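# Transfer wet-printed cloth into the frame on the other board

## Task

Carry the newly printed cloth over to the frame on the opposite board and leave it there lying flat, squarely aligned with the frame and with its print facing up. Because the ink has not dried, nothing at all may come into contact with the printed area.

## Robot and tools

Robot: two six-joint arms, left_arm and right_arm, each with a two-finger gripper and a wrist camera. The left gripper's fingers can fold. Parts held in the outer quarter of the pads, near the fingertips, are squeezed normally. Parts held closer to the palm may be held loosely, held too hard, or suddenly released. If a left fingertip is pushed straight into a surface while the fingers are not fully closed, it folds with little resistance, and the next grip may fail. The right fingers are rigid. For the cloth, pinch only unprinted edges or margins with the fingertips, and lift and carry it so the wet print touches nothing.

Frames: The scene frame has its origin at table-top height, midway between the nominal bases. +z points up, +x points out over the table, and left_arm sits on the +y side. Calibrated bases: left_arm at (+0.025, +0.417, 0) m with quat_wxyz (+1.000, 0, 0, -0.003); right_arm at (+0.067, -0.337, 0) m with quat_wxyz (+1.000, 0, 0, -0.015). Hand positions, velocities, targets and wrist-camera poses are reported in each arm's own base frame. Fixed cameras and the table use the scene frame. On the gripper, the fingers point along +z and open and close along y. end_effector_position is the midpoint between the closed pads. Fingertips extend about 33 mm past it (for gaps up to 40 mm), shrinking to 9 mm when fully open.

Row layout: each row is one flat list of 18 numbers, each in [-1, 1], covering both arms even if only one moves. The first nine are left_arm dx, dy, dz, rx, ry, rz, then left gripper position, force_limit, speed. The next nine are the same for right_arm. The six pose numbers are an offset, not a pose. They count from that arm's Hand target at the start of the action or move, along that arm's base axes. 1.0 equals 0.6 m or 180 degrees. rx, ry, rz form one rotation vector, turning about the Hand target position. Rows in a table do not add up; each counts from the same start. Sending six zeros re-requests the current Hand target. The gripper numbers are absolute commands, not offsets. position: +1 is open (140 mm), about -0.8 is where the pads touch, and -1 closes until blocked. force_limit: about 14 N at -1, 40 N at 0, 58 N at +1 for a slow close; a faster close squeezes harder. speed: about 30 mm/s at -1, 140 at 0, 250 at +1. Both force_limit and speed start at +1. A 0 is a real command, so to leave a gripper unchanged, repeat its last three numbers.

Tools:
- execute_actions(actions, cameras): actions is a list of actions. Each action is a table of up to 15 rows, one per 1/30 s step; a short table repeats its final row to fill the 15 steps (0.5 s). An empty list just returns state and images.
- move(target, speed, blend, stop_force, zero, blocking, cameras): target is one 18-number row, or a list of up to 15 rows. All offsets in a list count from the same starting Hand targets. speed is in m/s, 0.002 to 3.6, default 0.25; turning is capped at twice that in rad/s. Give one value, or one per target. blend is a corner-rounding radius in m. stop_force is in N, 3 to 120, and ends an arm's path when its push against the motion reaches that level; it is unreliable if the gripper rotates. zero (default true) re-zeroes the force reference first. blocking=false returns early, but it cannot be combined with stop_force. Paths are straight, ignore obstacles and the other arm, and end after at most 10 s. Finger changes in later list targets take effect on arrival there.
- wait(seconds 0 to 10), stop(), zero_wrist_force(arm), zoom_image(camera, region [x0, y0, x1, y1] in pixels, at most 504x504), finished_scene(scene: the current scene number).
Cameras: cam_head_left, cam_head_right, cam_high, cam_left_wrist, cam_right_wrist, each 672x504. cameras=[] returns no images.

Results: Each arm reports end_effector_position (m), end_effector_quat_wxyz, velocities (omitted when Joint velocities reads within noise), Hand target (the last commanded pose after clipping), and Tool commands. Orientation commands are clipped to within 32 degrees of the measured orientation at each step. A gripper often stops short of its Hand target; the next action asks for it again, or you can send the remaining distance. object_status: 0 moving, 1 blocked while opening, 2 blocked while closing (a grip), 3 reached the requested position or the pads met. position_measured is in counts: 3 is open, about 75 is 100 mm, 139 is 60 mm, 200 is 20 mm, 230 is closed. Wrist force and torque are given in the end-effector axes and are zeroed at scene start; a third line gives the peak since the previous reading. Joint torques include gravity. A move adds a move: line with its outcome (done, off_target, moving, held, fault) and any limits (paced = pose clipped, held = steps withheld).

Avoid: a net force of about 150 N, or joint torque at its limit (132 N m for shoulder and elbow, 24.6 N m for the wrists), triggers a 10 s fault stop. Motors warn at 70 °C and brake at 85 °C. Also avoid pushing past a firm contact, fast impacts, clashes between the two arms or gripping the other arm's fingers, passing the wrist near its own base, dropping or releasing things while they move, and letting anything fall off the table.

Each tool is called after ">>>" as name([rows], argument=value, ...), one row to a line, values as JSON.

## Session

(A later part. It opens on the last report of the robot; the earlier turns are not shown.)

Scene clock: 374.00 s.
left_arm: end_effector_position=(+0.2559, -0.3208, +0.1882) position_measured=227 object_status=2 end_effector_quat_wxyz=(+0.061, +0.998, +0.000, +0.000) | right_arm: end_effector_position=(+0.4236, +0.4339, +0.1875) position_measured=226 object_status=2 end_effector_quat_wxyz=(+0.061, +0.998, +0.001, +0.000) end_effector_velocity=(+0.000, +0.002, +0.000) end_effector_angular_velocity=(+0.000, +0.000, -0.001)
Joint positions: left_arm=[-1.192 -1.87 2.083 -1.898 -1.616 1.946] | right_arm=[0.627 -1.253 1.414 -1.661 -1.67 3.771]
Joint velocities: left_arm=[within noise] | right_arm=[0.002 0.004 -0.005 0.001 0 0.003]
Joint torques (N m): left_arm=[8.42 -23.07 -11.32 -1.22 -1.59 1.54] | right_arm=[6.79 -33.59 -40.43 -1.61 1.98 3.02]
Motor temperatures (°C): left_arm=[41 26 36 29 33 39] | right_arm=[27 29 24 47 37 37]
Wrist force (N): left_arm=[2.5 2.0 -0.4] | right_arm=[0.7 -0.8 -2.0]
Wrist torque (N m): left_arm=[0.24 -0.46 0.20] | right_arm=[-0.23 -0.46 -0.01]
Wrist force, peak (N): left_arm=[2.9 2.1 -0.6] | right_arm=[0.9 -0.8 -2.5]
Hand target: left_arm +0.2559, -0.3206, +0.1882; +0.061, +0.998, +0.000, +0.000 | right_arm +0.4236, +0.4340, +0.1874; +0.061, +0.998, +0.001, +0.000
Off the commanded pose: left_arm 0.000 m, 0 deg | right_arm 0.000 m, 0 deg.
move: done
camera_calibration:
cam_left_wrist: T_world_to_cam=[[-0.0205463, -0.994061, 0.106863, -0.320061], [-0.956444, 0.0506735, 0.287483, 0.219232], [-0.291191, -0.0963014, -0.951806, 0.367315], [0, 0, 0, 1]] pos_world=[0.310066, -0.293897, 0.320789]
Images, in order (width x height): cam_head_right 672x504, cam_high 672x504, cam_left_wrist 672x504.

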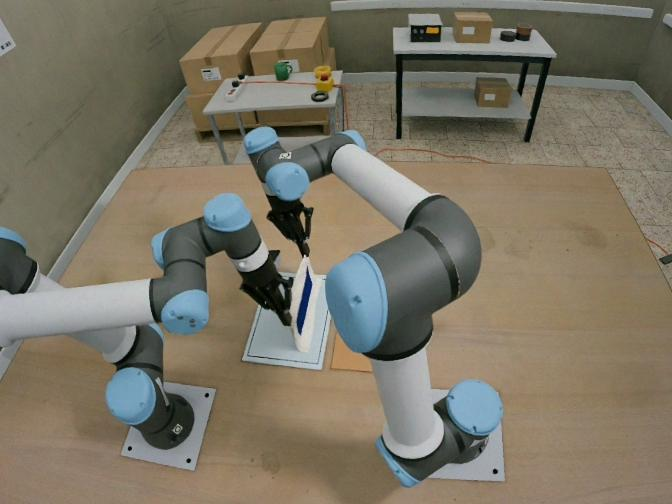

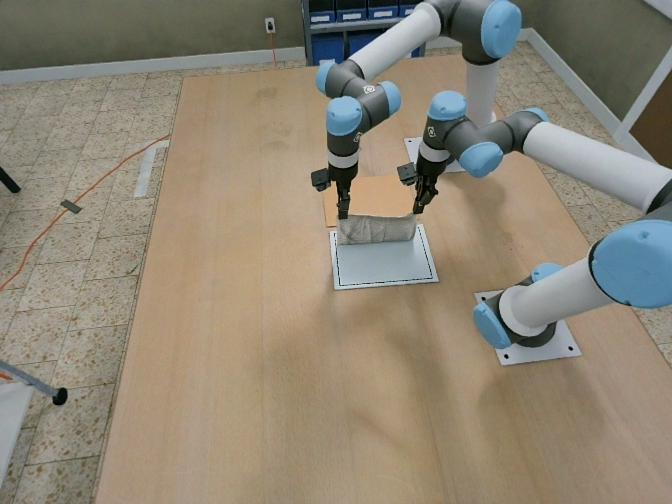

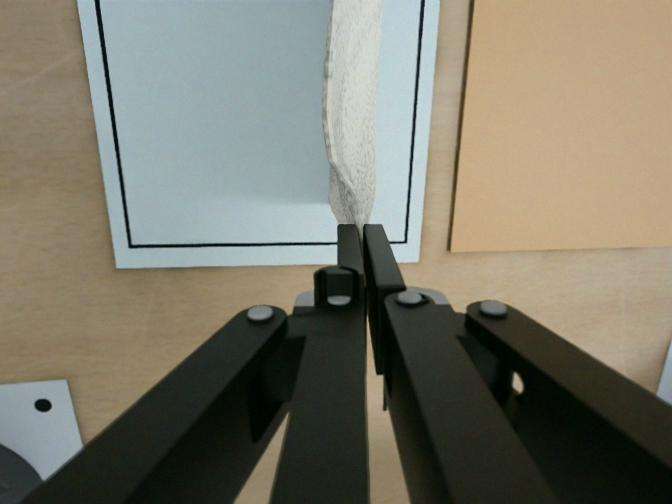

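>>> move([
  [-0.0022,0.0667,-0.025,0,0,0,-0.98,-0.02,-1,-0.0037,0.0672,-0.025,0,0,0,-0.98,-0.02,-1],
  [-0.0043,0.1333,-0.075,0,0,0,-0.98,-0.02,-1,-0.0074,0.1342,-0.075,0,0,0,-0.98,-0.02,-1],
  [-0.0059,0.1833,-0.1417,0,0,0,-0.98,-0.02,-1,-0.0102,0.1846,-0.1417,0,0,0,-0.98,-0.02,-1],
  [-0.0064,0.195,-0.183,0,0,0,-0.98,-0.02,-1,-0.011,0.1965,-0.183,0,0,0,-0.98,-0.02,-1],
], speed=0.06, blend=0.01)

>>> zoom_image(camera="cam_high", region=[310, 200, 460, 300])

>>> zoom_image(camera="cam_head_right", region=[210, 230, 370, 370])

Scene clock: 388.40 s.
left_arm: end_effector_position=(+0.2520, -0.2036, +0.0785) position_measured=227 object_status=2 end_effector_quat_wxyz=(+0.061, +0.998, +0.000, +0.000) | right_arm: end_effector_position=(+0.4170, +0.5519, +0.0777) position_measured=226 object_status=2 end_effector_quat_wxyz=(+0.061, +0.998, +0.001, +0.000)
Joint positions: left_arm=[-1.039 -2.014 2.461 -2.124 -1.633 2.098] | right_arm=[0.77 -0.979 1.291 -1.798 -1.659 3.914]
Joint velocities: within noise
Joint torques (N m): left_arm=[8.67 7.45 -8.57 -4.83 -1.55 1.7] | right_arm=[7.32 -43.8 -11.04 -4.55 1.98 2.71]
Motor temperatures (°C): left_arm=[41 26 36 29 33 39] | right_arm=[27 29 24 47 37 37]
Wrist force (N): left_arm=[2.5 1.9 -0.6] | right_arm=[1.3 -1.0 -2.1]
Wrist torque (N m): left_arm=[0.24 -0.47 0.20] | right_arm=[-0.25 -0.57 -0.02]
Wrist force, peak (N): left_arm=[2.9 2.1 -0.4] | right_arm=[1.0 -0.9 -2.6]
Hand target: left_arm +0.2520, -0.2036, +0.0784; +0.061, +0.998, +0.000, +0.000 | right_arm +0.4170, +0.5519, +0.0776; +0.061, +0.998, +0.001, +0.000
Off the commanded pose: left_arm 0.000 m, 0 deg | right_arm 0.000 m, 0 deg.
move: done
camera_calibration:
cam_left_wrist: T_world_to_cam=[[-0.0205463, -0.994061, 0.106863, -0.191912], [-0.956444, 0.0506735, 0.287483, 0.241196], [-0.291191, -0.0963014, -0.951806, 0.273082], [0, 0, 0, 1]] pos_world=[0.306266, -0.176697, 0.211089]
cam_right_wrist: T_world_to_cam=[[0.00925958, -0.991283, 0.131426, 0.542559], [-0.925091, 0.0414059, 0.377482, 0.329753], [-0.379633, -0.125076, -0.916643, 0.441181], [0, 0, 0, 1]] pos_world=[0.467514, 0.579357, 0.208623]

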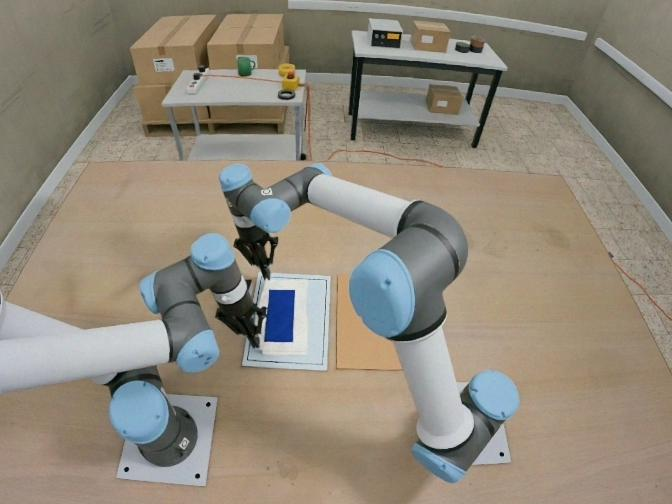

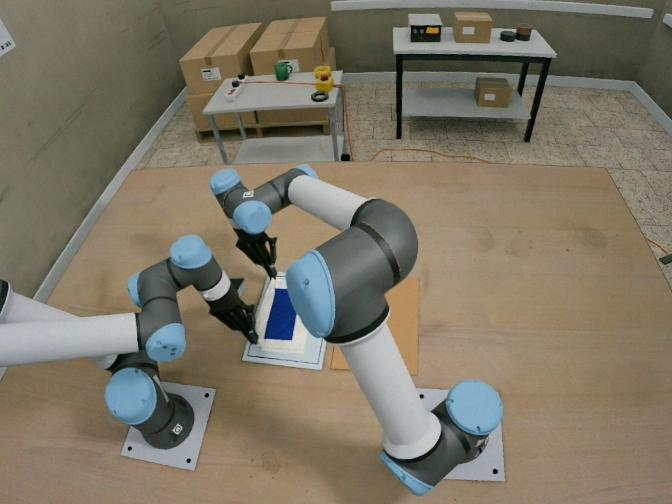

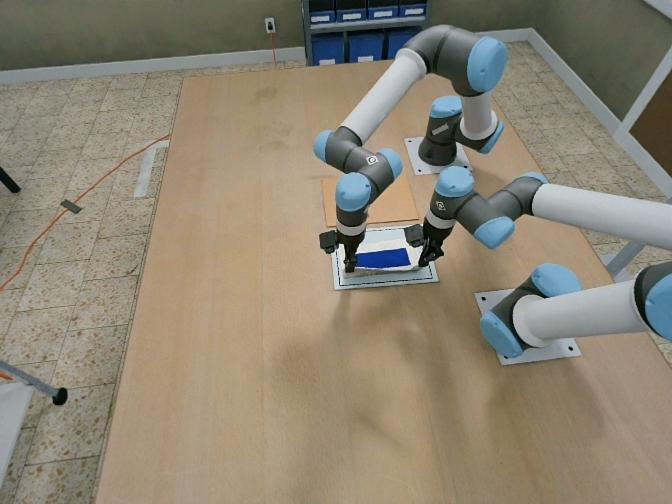

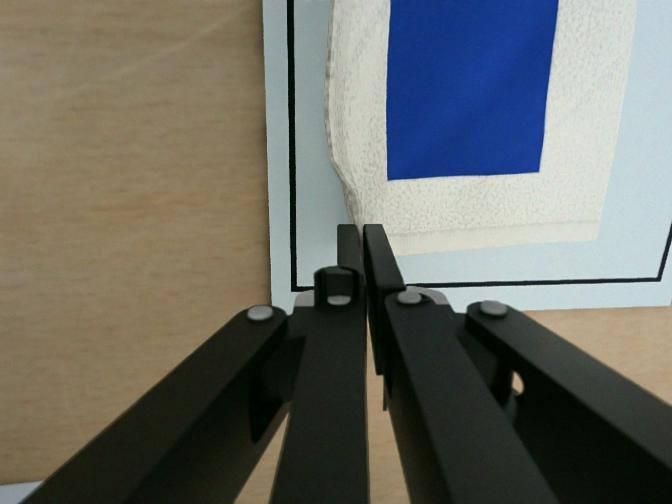

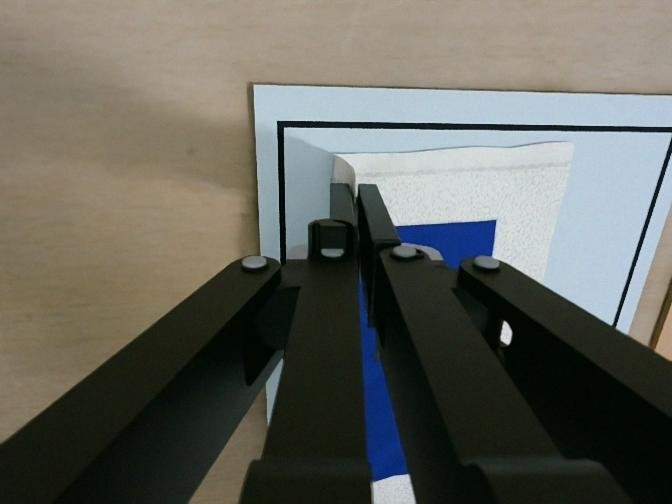

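Scaled by 3.360.

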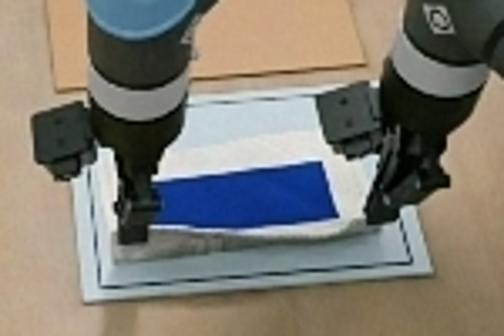

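Scaled by 3.150.

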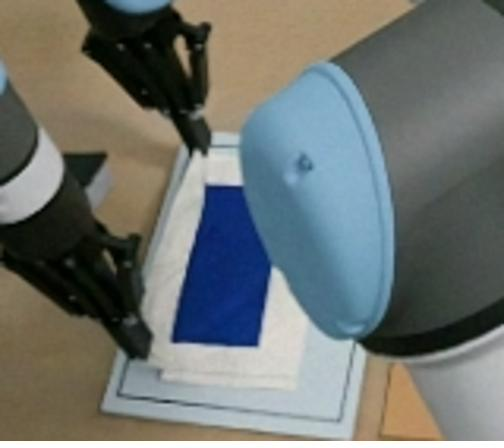

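>>> move([
  [0.0063,-0.195,0.2583,0,0,0,-0.98,-0.02,-1,0.0109,-0.195,0.2583,0,0,0,-0.98,-0.02,-1],
  [0.0133,-0.4117,0.2667,0,0,0,-0.98,-0.02,-1,0.0229,-0.4117,0.2667,0,0,0,-0.98,-0.02,-1],
  [0.012,-0.37,0.2333,0,0,0,-0.98,-0.02,-1,0.0206,-0.37,0.2333,0,0,0,-0.98,-0.02,-1],
  [0.0106,-0.3283,0.2,0,0,0,-0.98,-0.02,-1,0.0183,-0.3283,0.2,0,0,0,-0.98,-0.02,-1],
  [0.0079,-0.245,0.1833,0,0,0,-0.98,-0.02,-1,0.0136,-0.245,0.1833,0,0,0,-0.98,-0.02,-1],
], speed=[0.12,0.12,0.06,0.06,0.06], blend=0.01, cameras=["cam_high","cam_head_right","cam_left_wrist"])

>>> zoom_image(camera="cam_high", region=[310, 180, 460, 280])

>>> zoom_image(camera="cam_head_right", region=[230, 230, 390, 370])

Scene clock: 422.57 s.
left_arm: end_effector_position=(+0.2568, -0.3508, +0.1884) position_measured=227 object_status=2 end_effector_quat_wxyz=(+0.061, +0.998, +0.000, +0.000) | right_arm: end_effector_position=(+0.4251, +0.4047, +0.1877) position_measured=226 object_status=2 end_effector_quat_wxyz=(+0.061, +0.998, +0.001, +0.000)
Joint positions: left_arm=[-1.219 -1.805 2.037 -1.918 -1.613 1.919] | right_arm=[0.587 -1.301 1.478 -1.681 -1.672 3.73]
Joint velocities: within noise
Joint torques (N m): left_arm=[9.42 -23.8 -10.69 -1.21 -1.51 1.95] | right_arm=[7.15 -32.52 -40.13 -1.69 1.98 2.71]
Motor temperatures (°C): left_arm=[41 26 36 29 33 39] | right_arm=[27 29 24 47 37 37]
Wrist force (N): left_arm=[2.6 1.9 -0.7] | right_arm=[0.8 -0.6 -2.0]
Wrist torque (N m): left_arm=[0.24 -0.46 0.20] | right_arm=[-0.19 -0.50 -0.02]
Wrist force, peak (N): left_arm=[2.9 2.8 -0.5] | right_arm=[0.8 -1.0 -2.7]
Hand target: left_arm +0.2568, -0.3506, +0.1884; +0.061, +0.998, +0.000, +0.000 | right_arm +0.4251, +0.4049, +0.1876; +0.061, +0.998, +0.001, +0.000
Off the commanded pose: left_arm 0.000 m, 0 deg | right_arm 0.000 m, 0 deg.
move: done
camera_calibration:
cam_left_wrist: T_world_to_cam=[[-0.0205463, -0.994061, 0.106863, -0.349886], [-0.956444, 0.0506735, 0.287483, 0.221556], [-0.291191, -0.0963014, -0.951806, 0.364878], [0, 0, 0, 1]] pos_world=[0.310966, -0.323897, 0.320989]
Images, in order (width x height): cam_head_right 672x504, cam_high 672x504, cam_left_wrist 672x504.

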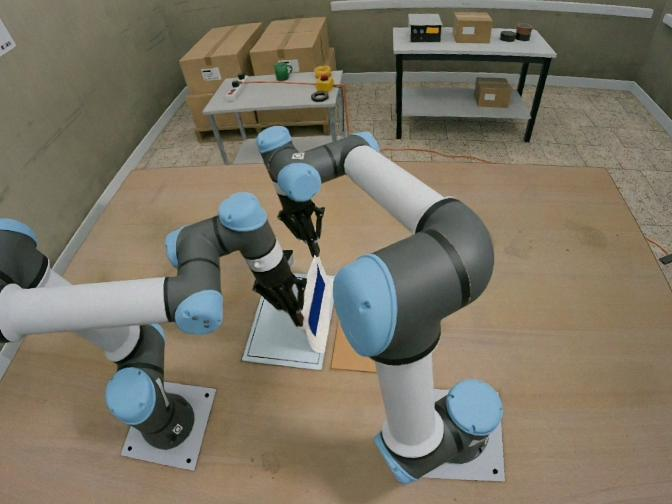

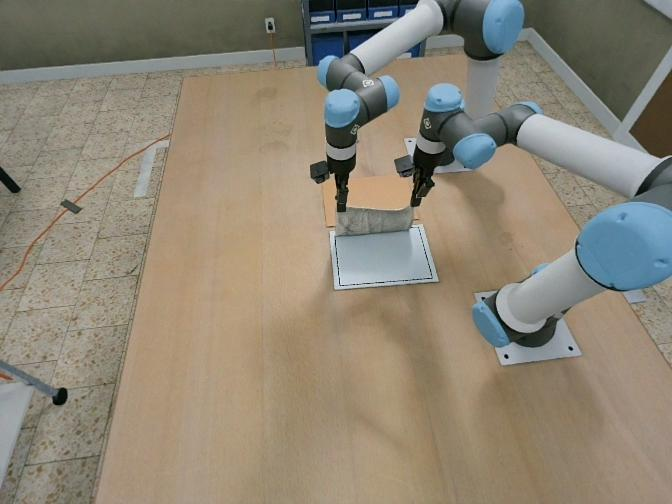

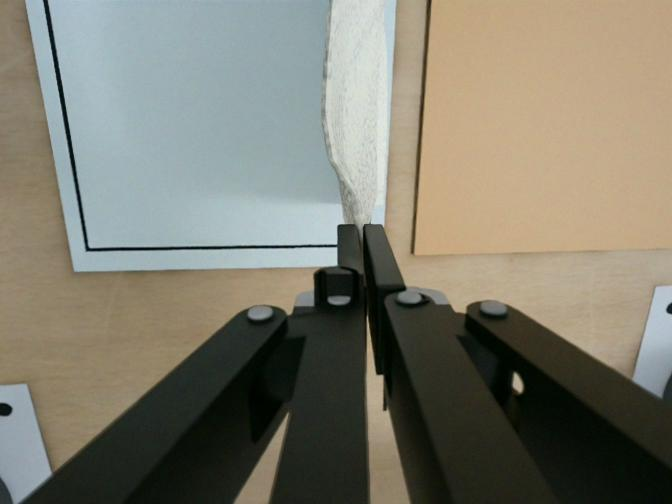

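Scaled by 3.360.

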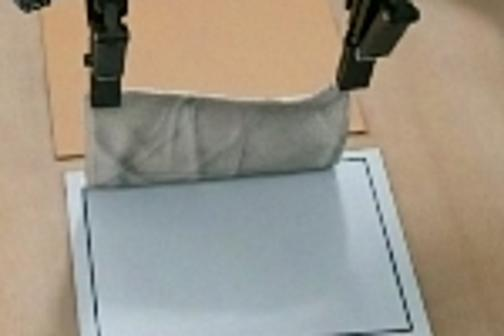

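Scaled by 3.150.

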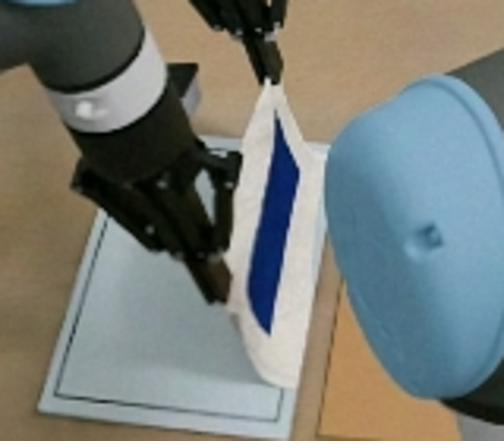

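>>> move([
  [-0.0027,0.0833,-0.025,0,0,0,-0.98,-0.02,-1,-0.0046,0.0833,-0.025,0,0,0,-0.98,-0.02,-1],
  [-0.0054,0.1667,-0.075,0,0,0,-0.98,-0.02,-1,-0.0093,0.1667,-0.075,0,0,0,-0.98,-0.02,-1],
  [-0.0073,0.225,-0.1417,0,0,0,-0.98,-0.02,-1,-0.0125,0.225,-0.1417,0,0,0,-0.98,-0.02,-1],
  [-0.0081,0.25,-0.1917,0,0,0,-0.98,-0.02,-1,-0.0139,0.25,-0.1917,0,0,0,-0.98,-0.02,-1],
], speed=0.06, blend=0.01)

>>> zoom_image(camera="cam_high", region=[310, 200, 460, 300])

>>> zoom_image(camera="cam_head_left", region=[230, 250, 350, 390])

Scene clock: 434.70 s.
left_arm: end_effector_position=(+0.2519, -0.2007, +0.0734) position_measured=227 object_status=2 end_effector_quat_wxyz=(+0.061, +0.998, +0.000, +0.000) | right_arm: end_effector_position=(+0.4168, +0.5549, +0.0727) position_measured=226 object_status=2 end_effector_quat_wxyz=(+0.061, +0.998, +0.001, +0.000)
Joint positions: left_arm=[-1.034 -2.012 2.475 -2.139 -1.633 2.103] | right_arm=[0.773 -0.97 1.289 -1.806 -1.658 3.917]
Joint velocities: within noise
Joint torques (N m): left_arm=[9.3 7.86 -9.68 -4.5 -1.54 1.59] | right_arm=[6.69 -44.84 -38.28 -4.55 2 2.66]
Motor temperatures (°C): left_arm=[41 26 36 29 33 39] | right_arm=[27 29 24 47 36 37]
Wrist force (N): left_arm=[2.3 1.9 -0.7] | right_arm=[1.1 -0.8 -2.0]
Wrist torque (N m): left_arm=[0.25 -0.43 0.20] | right_arm=[-0.21 -0.54 -0.01]
Wrist force, peak (N): left_arm=[2.6 2.5 -0.9] | right_arm=[1.0 -0.8 -2.5]
Hand target: left_arm +0.2519, -0.2006, +0.0734; +0.061, +0.998, +0.000, +0.000 | right_arm +0.4168, +0.5549, +0.0726; +0.061, +0.998, +0.001, +0.000
Off the commanded pose: left_arm 0.000 m, 0 deg | right_arm 0.000 m, 0 deg.
move: done
camera_calibration:
cam_left_wrist: T_world_to_cam=[[-0.0205463, -0.994061, 0.106863, -0.188387], [-0.956444, 0.0506735, 0.287483, 0.242414], [-0.291191, -0.0963014, -0.951806, 0.268487], [0, 0, 0, 1]] pos_world=[0.306166, -0.173697, 0.205989]
cam_right_wrist: T_world_to_cam=[[0.00925958, -0.991283, 0.131426, 0.546192], [-0.925091, 0.0414059, 0.377482, 0.331331], [-0.379633, -0.125076, -0.916643, 0.436897], [0, 0, 0, 1]] pos_world=[0.467314, 0.582357, 0.203623]

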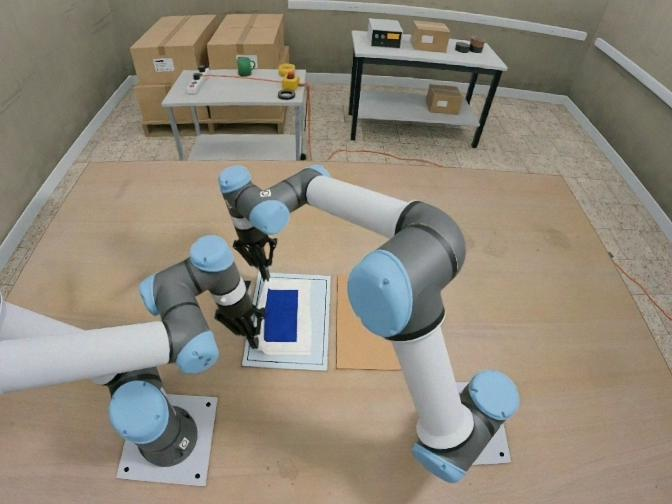

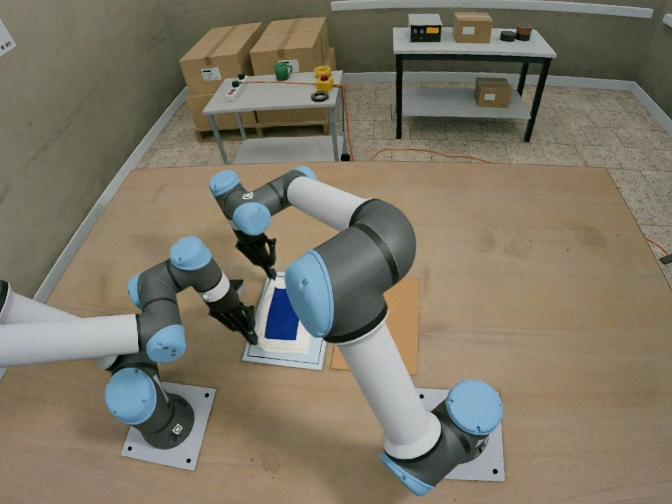

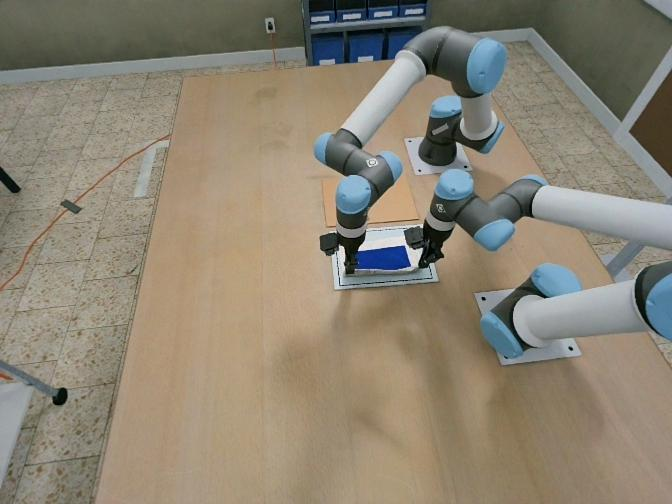

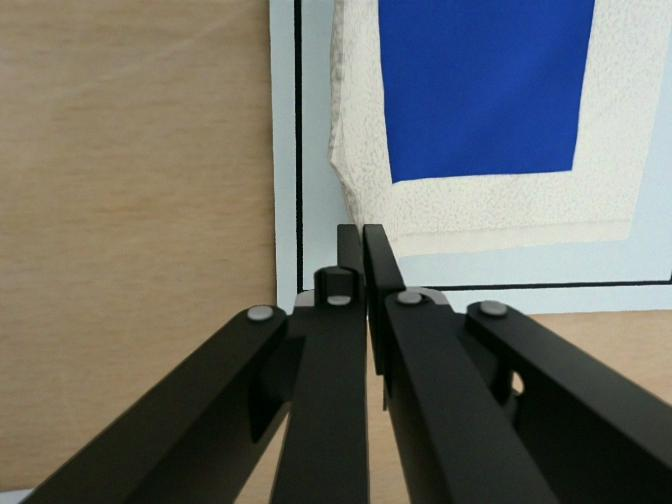

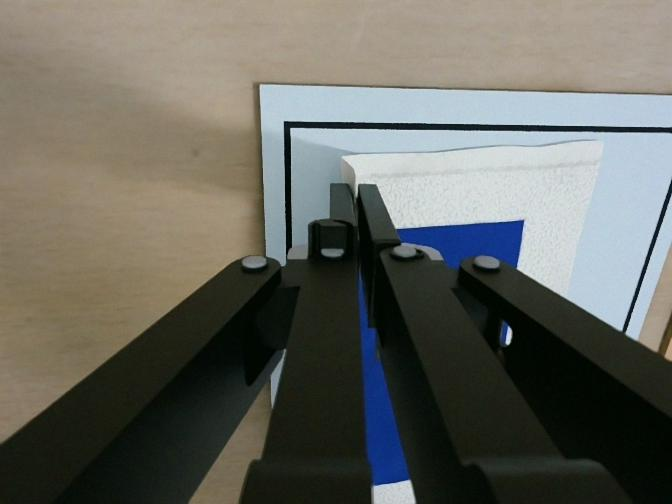

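Scaled by 3.360.

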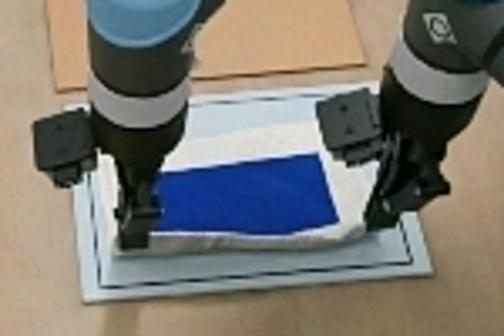

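Scaled by 3.600.

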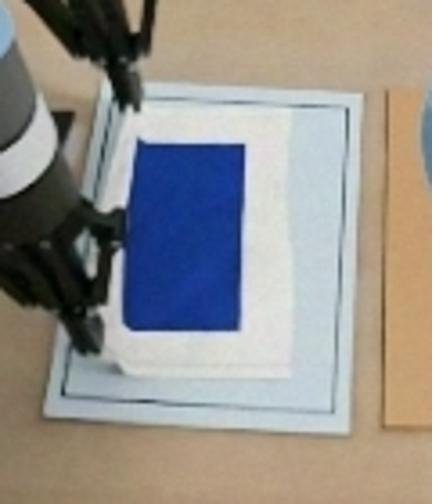

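>>> move([
  [0.0065,-0.2,0.2667,0,0,0,-0.98,-0.02,-1,0.0111,-0.2133,0.2667,0,0,0,-0.98,-0.02,-1],
  [0.0145,-0.45,0.275,0,0,0,-0.98,-0.02,-1,0.0251,-0.4633,0.275,0,0,0,-0.98,-0.02,-1],
  [0.0129,-0.4,0.2417,0,0,0,-0.98,-0.02,-1,0.0223,-0.4133,0.2417,0,0,0,-0.98,-0.02,-1],
  [0.0116,-0.3583,0.2133,0,0,0,-0.98,-0.02,-1,0.02,-0.3716,0.2133,0,0,0,-0.98,-0.02,-1],
  [0.0081,-0.25,0.1917,0,0,0,-0.98,-0.02,-1,0.0139,-0.2633,0.1917,0,0,0,-0.98,-0.02,-1],
], speed=[0.12,0.12,0.06,0.06,0.06], blend=0.01, cameras=["cam_high","cam_head_right","cam_head_left","cam_left_wrist","cam_right_wrist"])

>>> zoom_image(camera="cam_head_right", region=[230, 230, 390, 370])

>>> zoom_image(camera="cam_high", region=[310, 180, 460, 280])

Scene clock: 477.53 s.
left_arm: end_effector_position=(+0.2568, -0.3508, +0.1884) position_measured=227 object_status=2 end_effector_quat_wxyz=(+0.061, +0.998, +0.000, +0.000) | right_arm: end_effector_position=(+0.4251, +0.3968, +0.1877) position_measured=226 object_status=2 end_effector_quat_wxyz=(+0.061, +0.998, +0.001, +0.000)
Joint positions: left_arm=[-1.219 -1.805 2.037 -1.918 -1.613 1.919] | right_arm=[0.575 -1.315 1.496 -1.686 -1.673 3.719]
Joint velocities: within noise
Joint torques (N m): left_arm=[8 -25.18 -11.13 -1.35 -1.67 1.47] | right_arm=[7.64 -30.82 -39.52 -1.69 1.86 2.52]
Motor temperatures (°C): left_arm=[41 26 36 29 33 39] | right_arm=[27 29 24 47 36 37]
Wrist force (N): left_arm=[2.4 1.9 -0.7] | right_arm=[0.8 -0.8 -2.1]
Wrist torque (N m): left_arm=[0.23 -0.43 0.21] | right_arm=[-0.22 -0.51 -0.02]
Wrist force, peak (N): left_arm=[2.5 2.9 -0.5] | right_arm=[0.9 -1.0 -3.3]
Hand target: left_arm +0.2568, -0.3506, +0.1884; +0.061, +0.998, +0.000, +0.000 | right_arm +0.4251, +0.3969, +0.1876; +0.061, +0.998, +0.001, +0.000
Off the commanded pose: left_arm 0.000 m, 0 deg | right_arm 0.000 m, 0 deg.
move: done
camera_calibration:
cam_left_wrist: T_world_to_cam=[[-0.0205463, -0.994061, 0.106863, -0.349886], [-0.956444, 0.0506735, 0.287483, 0.221556], [-0.291191, -0.0963014, -0.951806, 0.364878], [0, 0, 0, 1]] pos_world=[0.310966, -0.323897, 0.320989]
cam_right_wrist: T_world_to_cam=[[0.00922253, -0.991295, 0.131335, 0.37433], [-0.925089, 0.0414058, 0.377485, 0.302236], [-0.379638, -0.124978, -0.916655, 0.525689], [0, 0, 0, 1]] pos_world=[0.475714, 0.424257, 0.318623]

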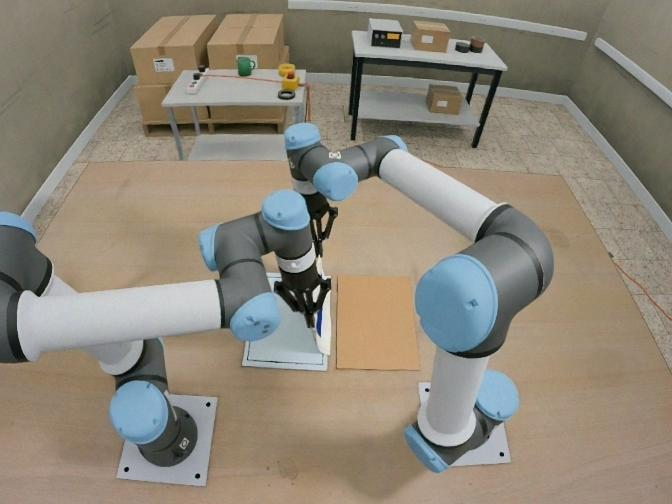

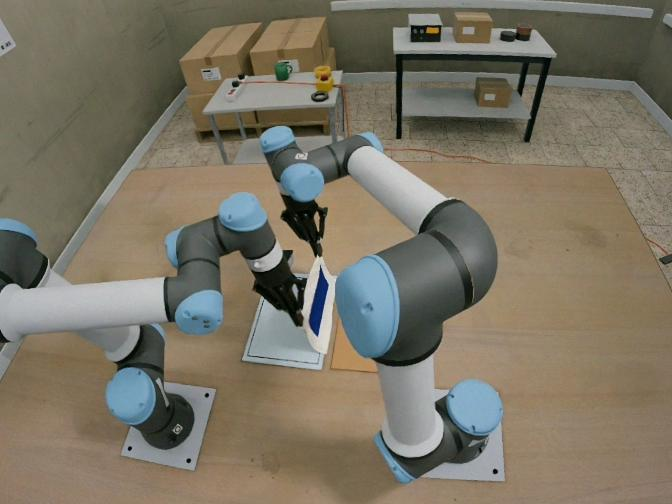

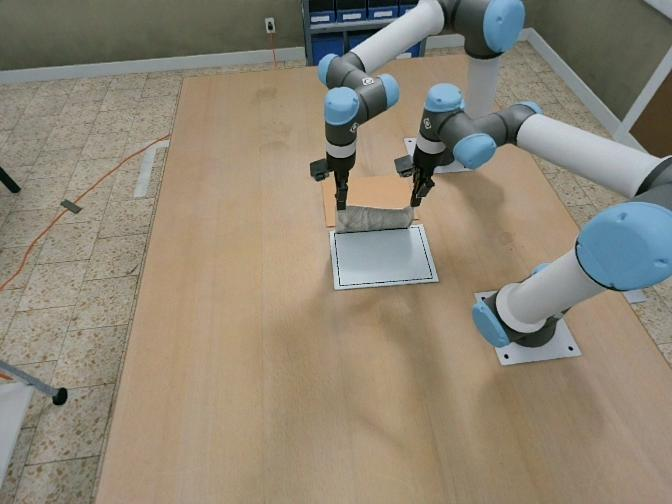

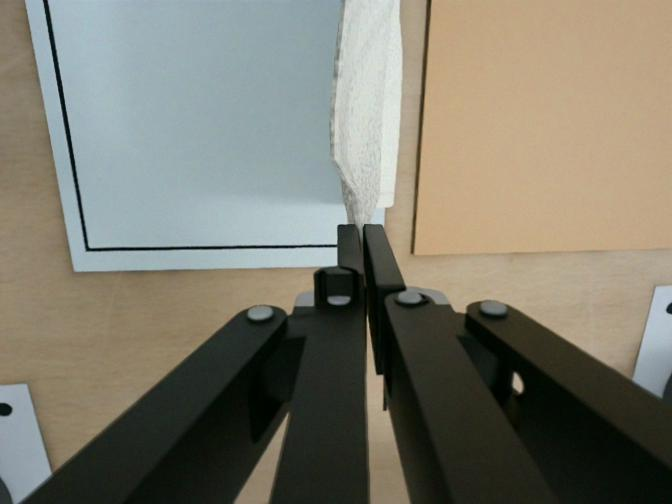

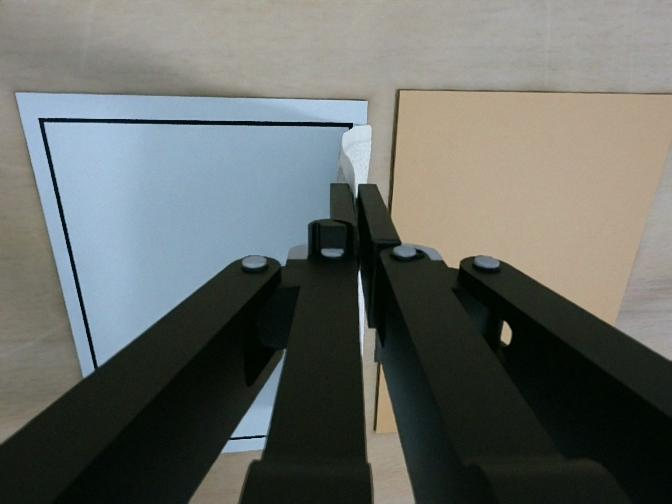

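Scaled by 3.150.

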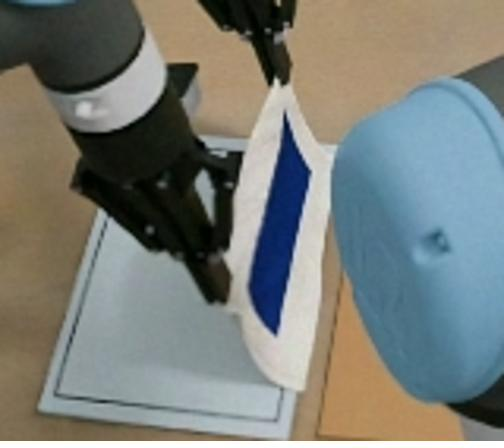

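Scaled by 3.360.

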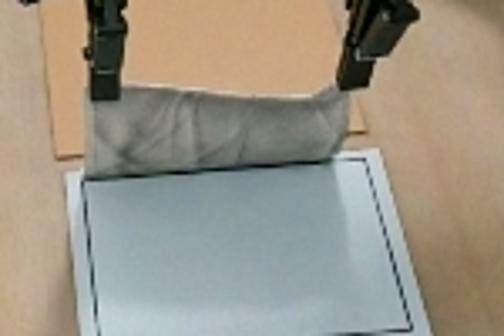

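>>> move([
  [-0.0027,0.0833,-0.0333,0,0,0,-0.98,-0.02,-1,-0.0046,0.0833,-0.0333,0,0,0,-0.98,-0.02,-1],
  [-0.0051,0.1583,-0.0917,0,0,0,-0.98,-0.02,-1,-0.0092,0.165,-0.0917,0,0,0,-0.98,-0.02,-1],
  [-0.0067,0.2083,-0.1583,0,0,0,-0.98,-0.02,-1,-0.0123,0.2216,-0.1583,0,0,0,-0.98,-0.02,-1],
  [-0.0074,0.23,-0.2083,0,0,0,-0.98,-0.02,-1,-0.0136,0.2433,-0.2083,0,0,0,-0.98,-0.02,-1],
], speed=0.06, blend=0.01, cameras=["cam_high","cam_head_left","cam_left_wrist","cam_right_wrist"])

>>> zoom_image(camera="cam_high", region=[310, 200, 460, 300])

>>> zoom_image(camera="cam_head_left", region=[230, 250, 350, 390])

Scene clock: 493.50 s.
left_arm: end_effector_position=(+0.2523, -0.2127, +0.0635) position_measured=227 object_status=2 end_effector_quat_wxyz=(+0.061, +0.998, +0.000, +0.000) | right_arm: end_effector_position=(+0.4169, +0.5428, +0.0626) position_measured=226 object_status=2 end_effector_quat_wxyz=(+0.061, +0.998, +0.001, +0.000)
Joint positions: left_arm=[-1.055 -1.968 2.482 -2.191 -1.631 2.083] | right_arm=[0.761 -0.984 1.341 -1.843 -1.659 3.905]
Joint velocities: within noise
Joint torques (N m): left_arm=[8.94 8.77 -9.71 -4.56 -1.8 1.61] | right_arm=[8.09 -42.81 -33.26 -4.53 2.03 2.71]
Motor temperatures (°C): left_arm=[41 26 35 29 33 39] | right_arm=[27 29 24 47 36 37]
Wrist force (N): left_arm=[2.5 1.8 -0.4] | right_arm=[1.0 -0.9 -2.1]
Wrist torque (N m): left_arm=[0.22 -0.48 0.20] | right_arm=[-0.26 -0.50 -0.01]
Wrist force, peak (N): left_arm=[2.6 2.3 -0.7] | right_arm=[1.1 -1.1 -2.5]
Hand target: left_arm +0.2523, -0.2126, +0.0634; +0.061, +0.998, +0.000, +0.000 | right_arm +0.4170, +0.5429, +0.0626; +0.061, +0.998, +0.001, +0.000
Off the commanded pose: left_arm 0.000 m, 0 deg | right_arm 0.000 m, 0 deg.
move: done
camera_calibration:
cam_left_wrist: T_world_to_cam=[[-0.0205463, -0.994061, 0.106863, -0.19925], [-0.956444, 0.0506735, 0.287483, 0.246251], [-0.291191, -0.0963014, -0.951806, 0.258025], [0, 0, 0, 1]] pos_world=[0.306566, -0.185697, 0.196089]
cam_right_wrist: T_world_to_cam=[[0.00922186, -0.991265, 0.131559, 0.535603], [-0.925009, 0.0415183, 0.37767, 0.335686], [-0.379834, -0.125176, -0.916546, 0.426346], [0, 0, 0, 1]] pos_world=[0.467514, 0.570356, 0.193523]
Images, in order (width x height): cam_head_left 672x504, cam_high 672x504, cam_left_wrist 672x504, cam_right_wrist 672x504.

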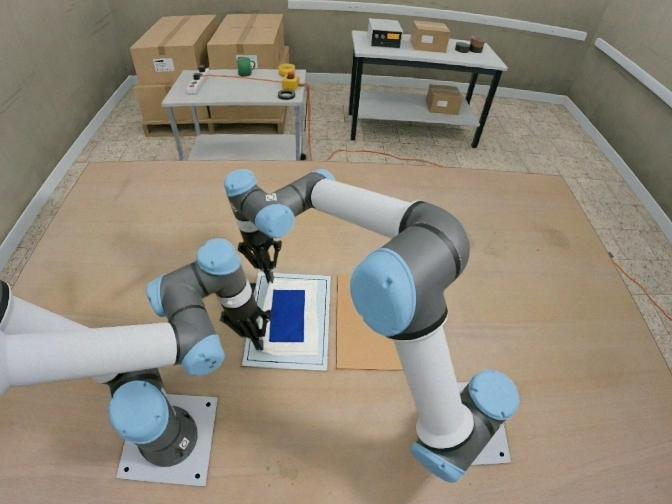

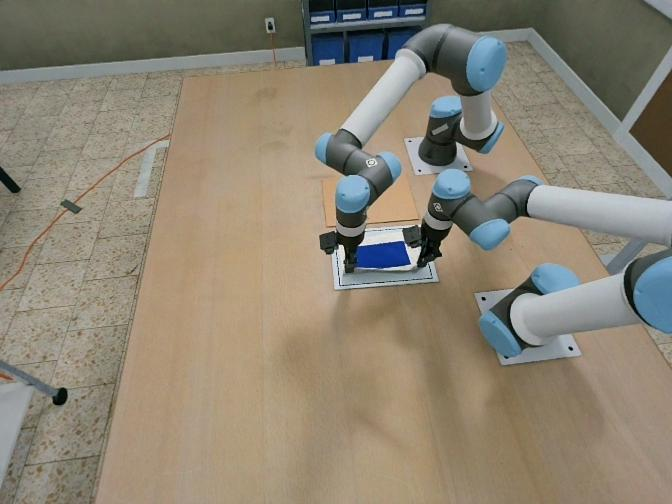

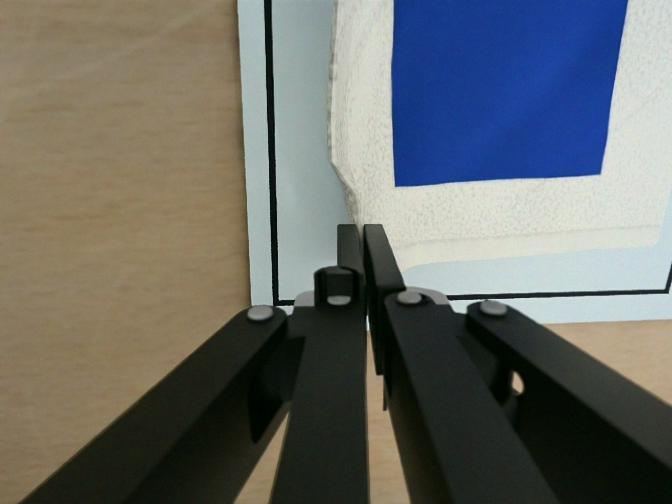

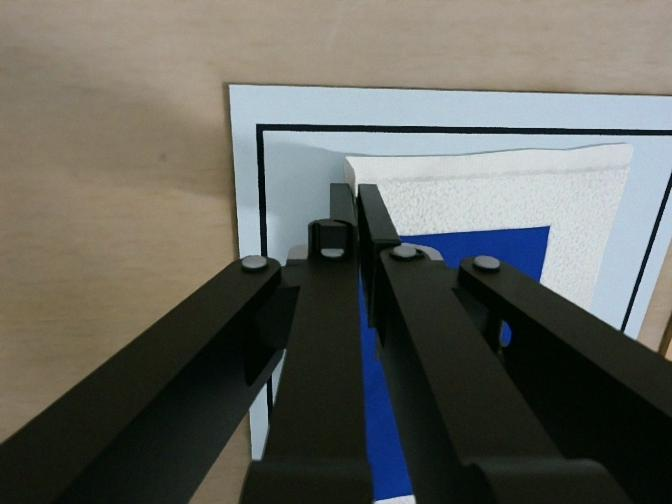

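Scaled by 3.360.

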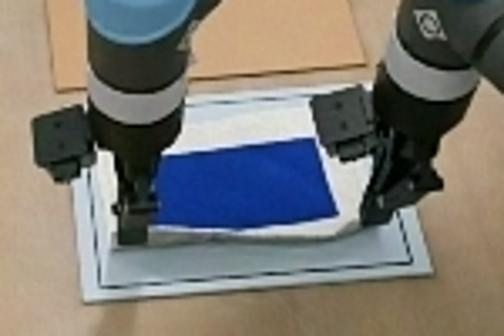

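Scaled by 3.600.

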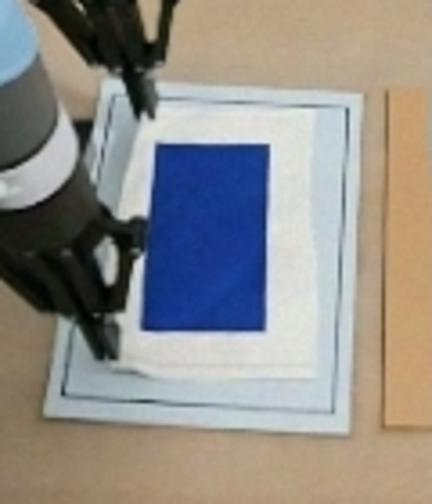

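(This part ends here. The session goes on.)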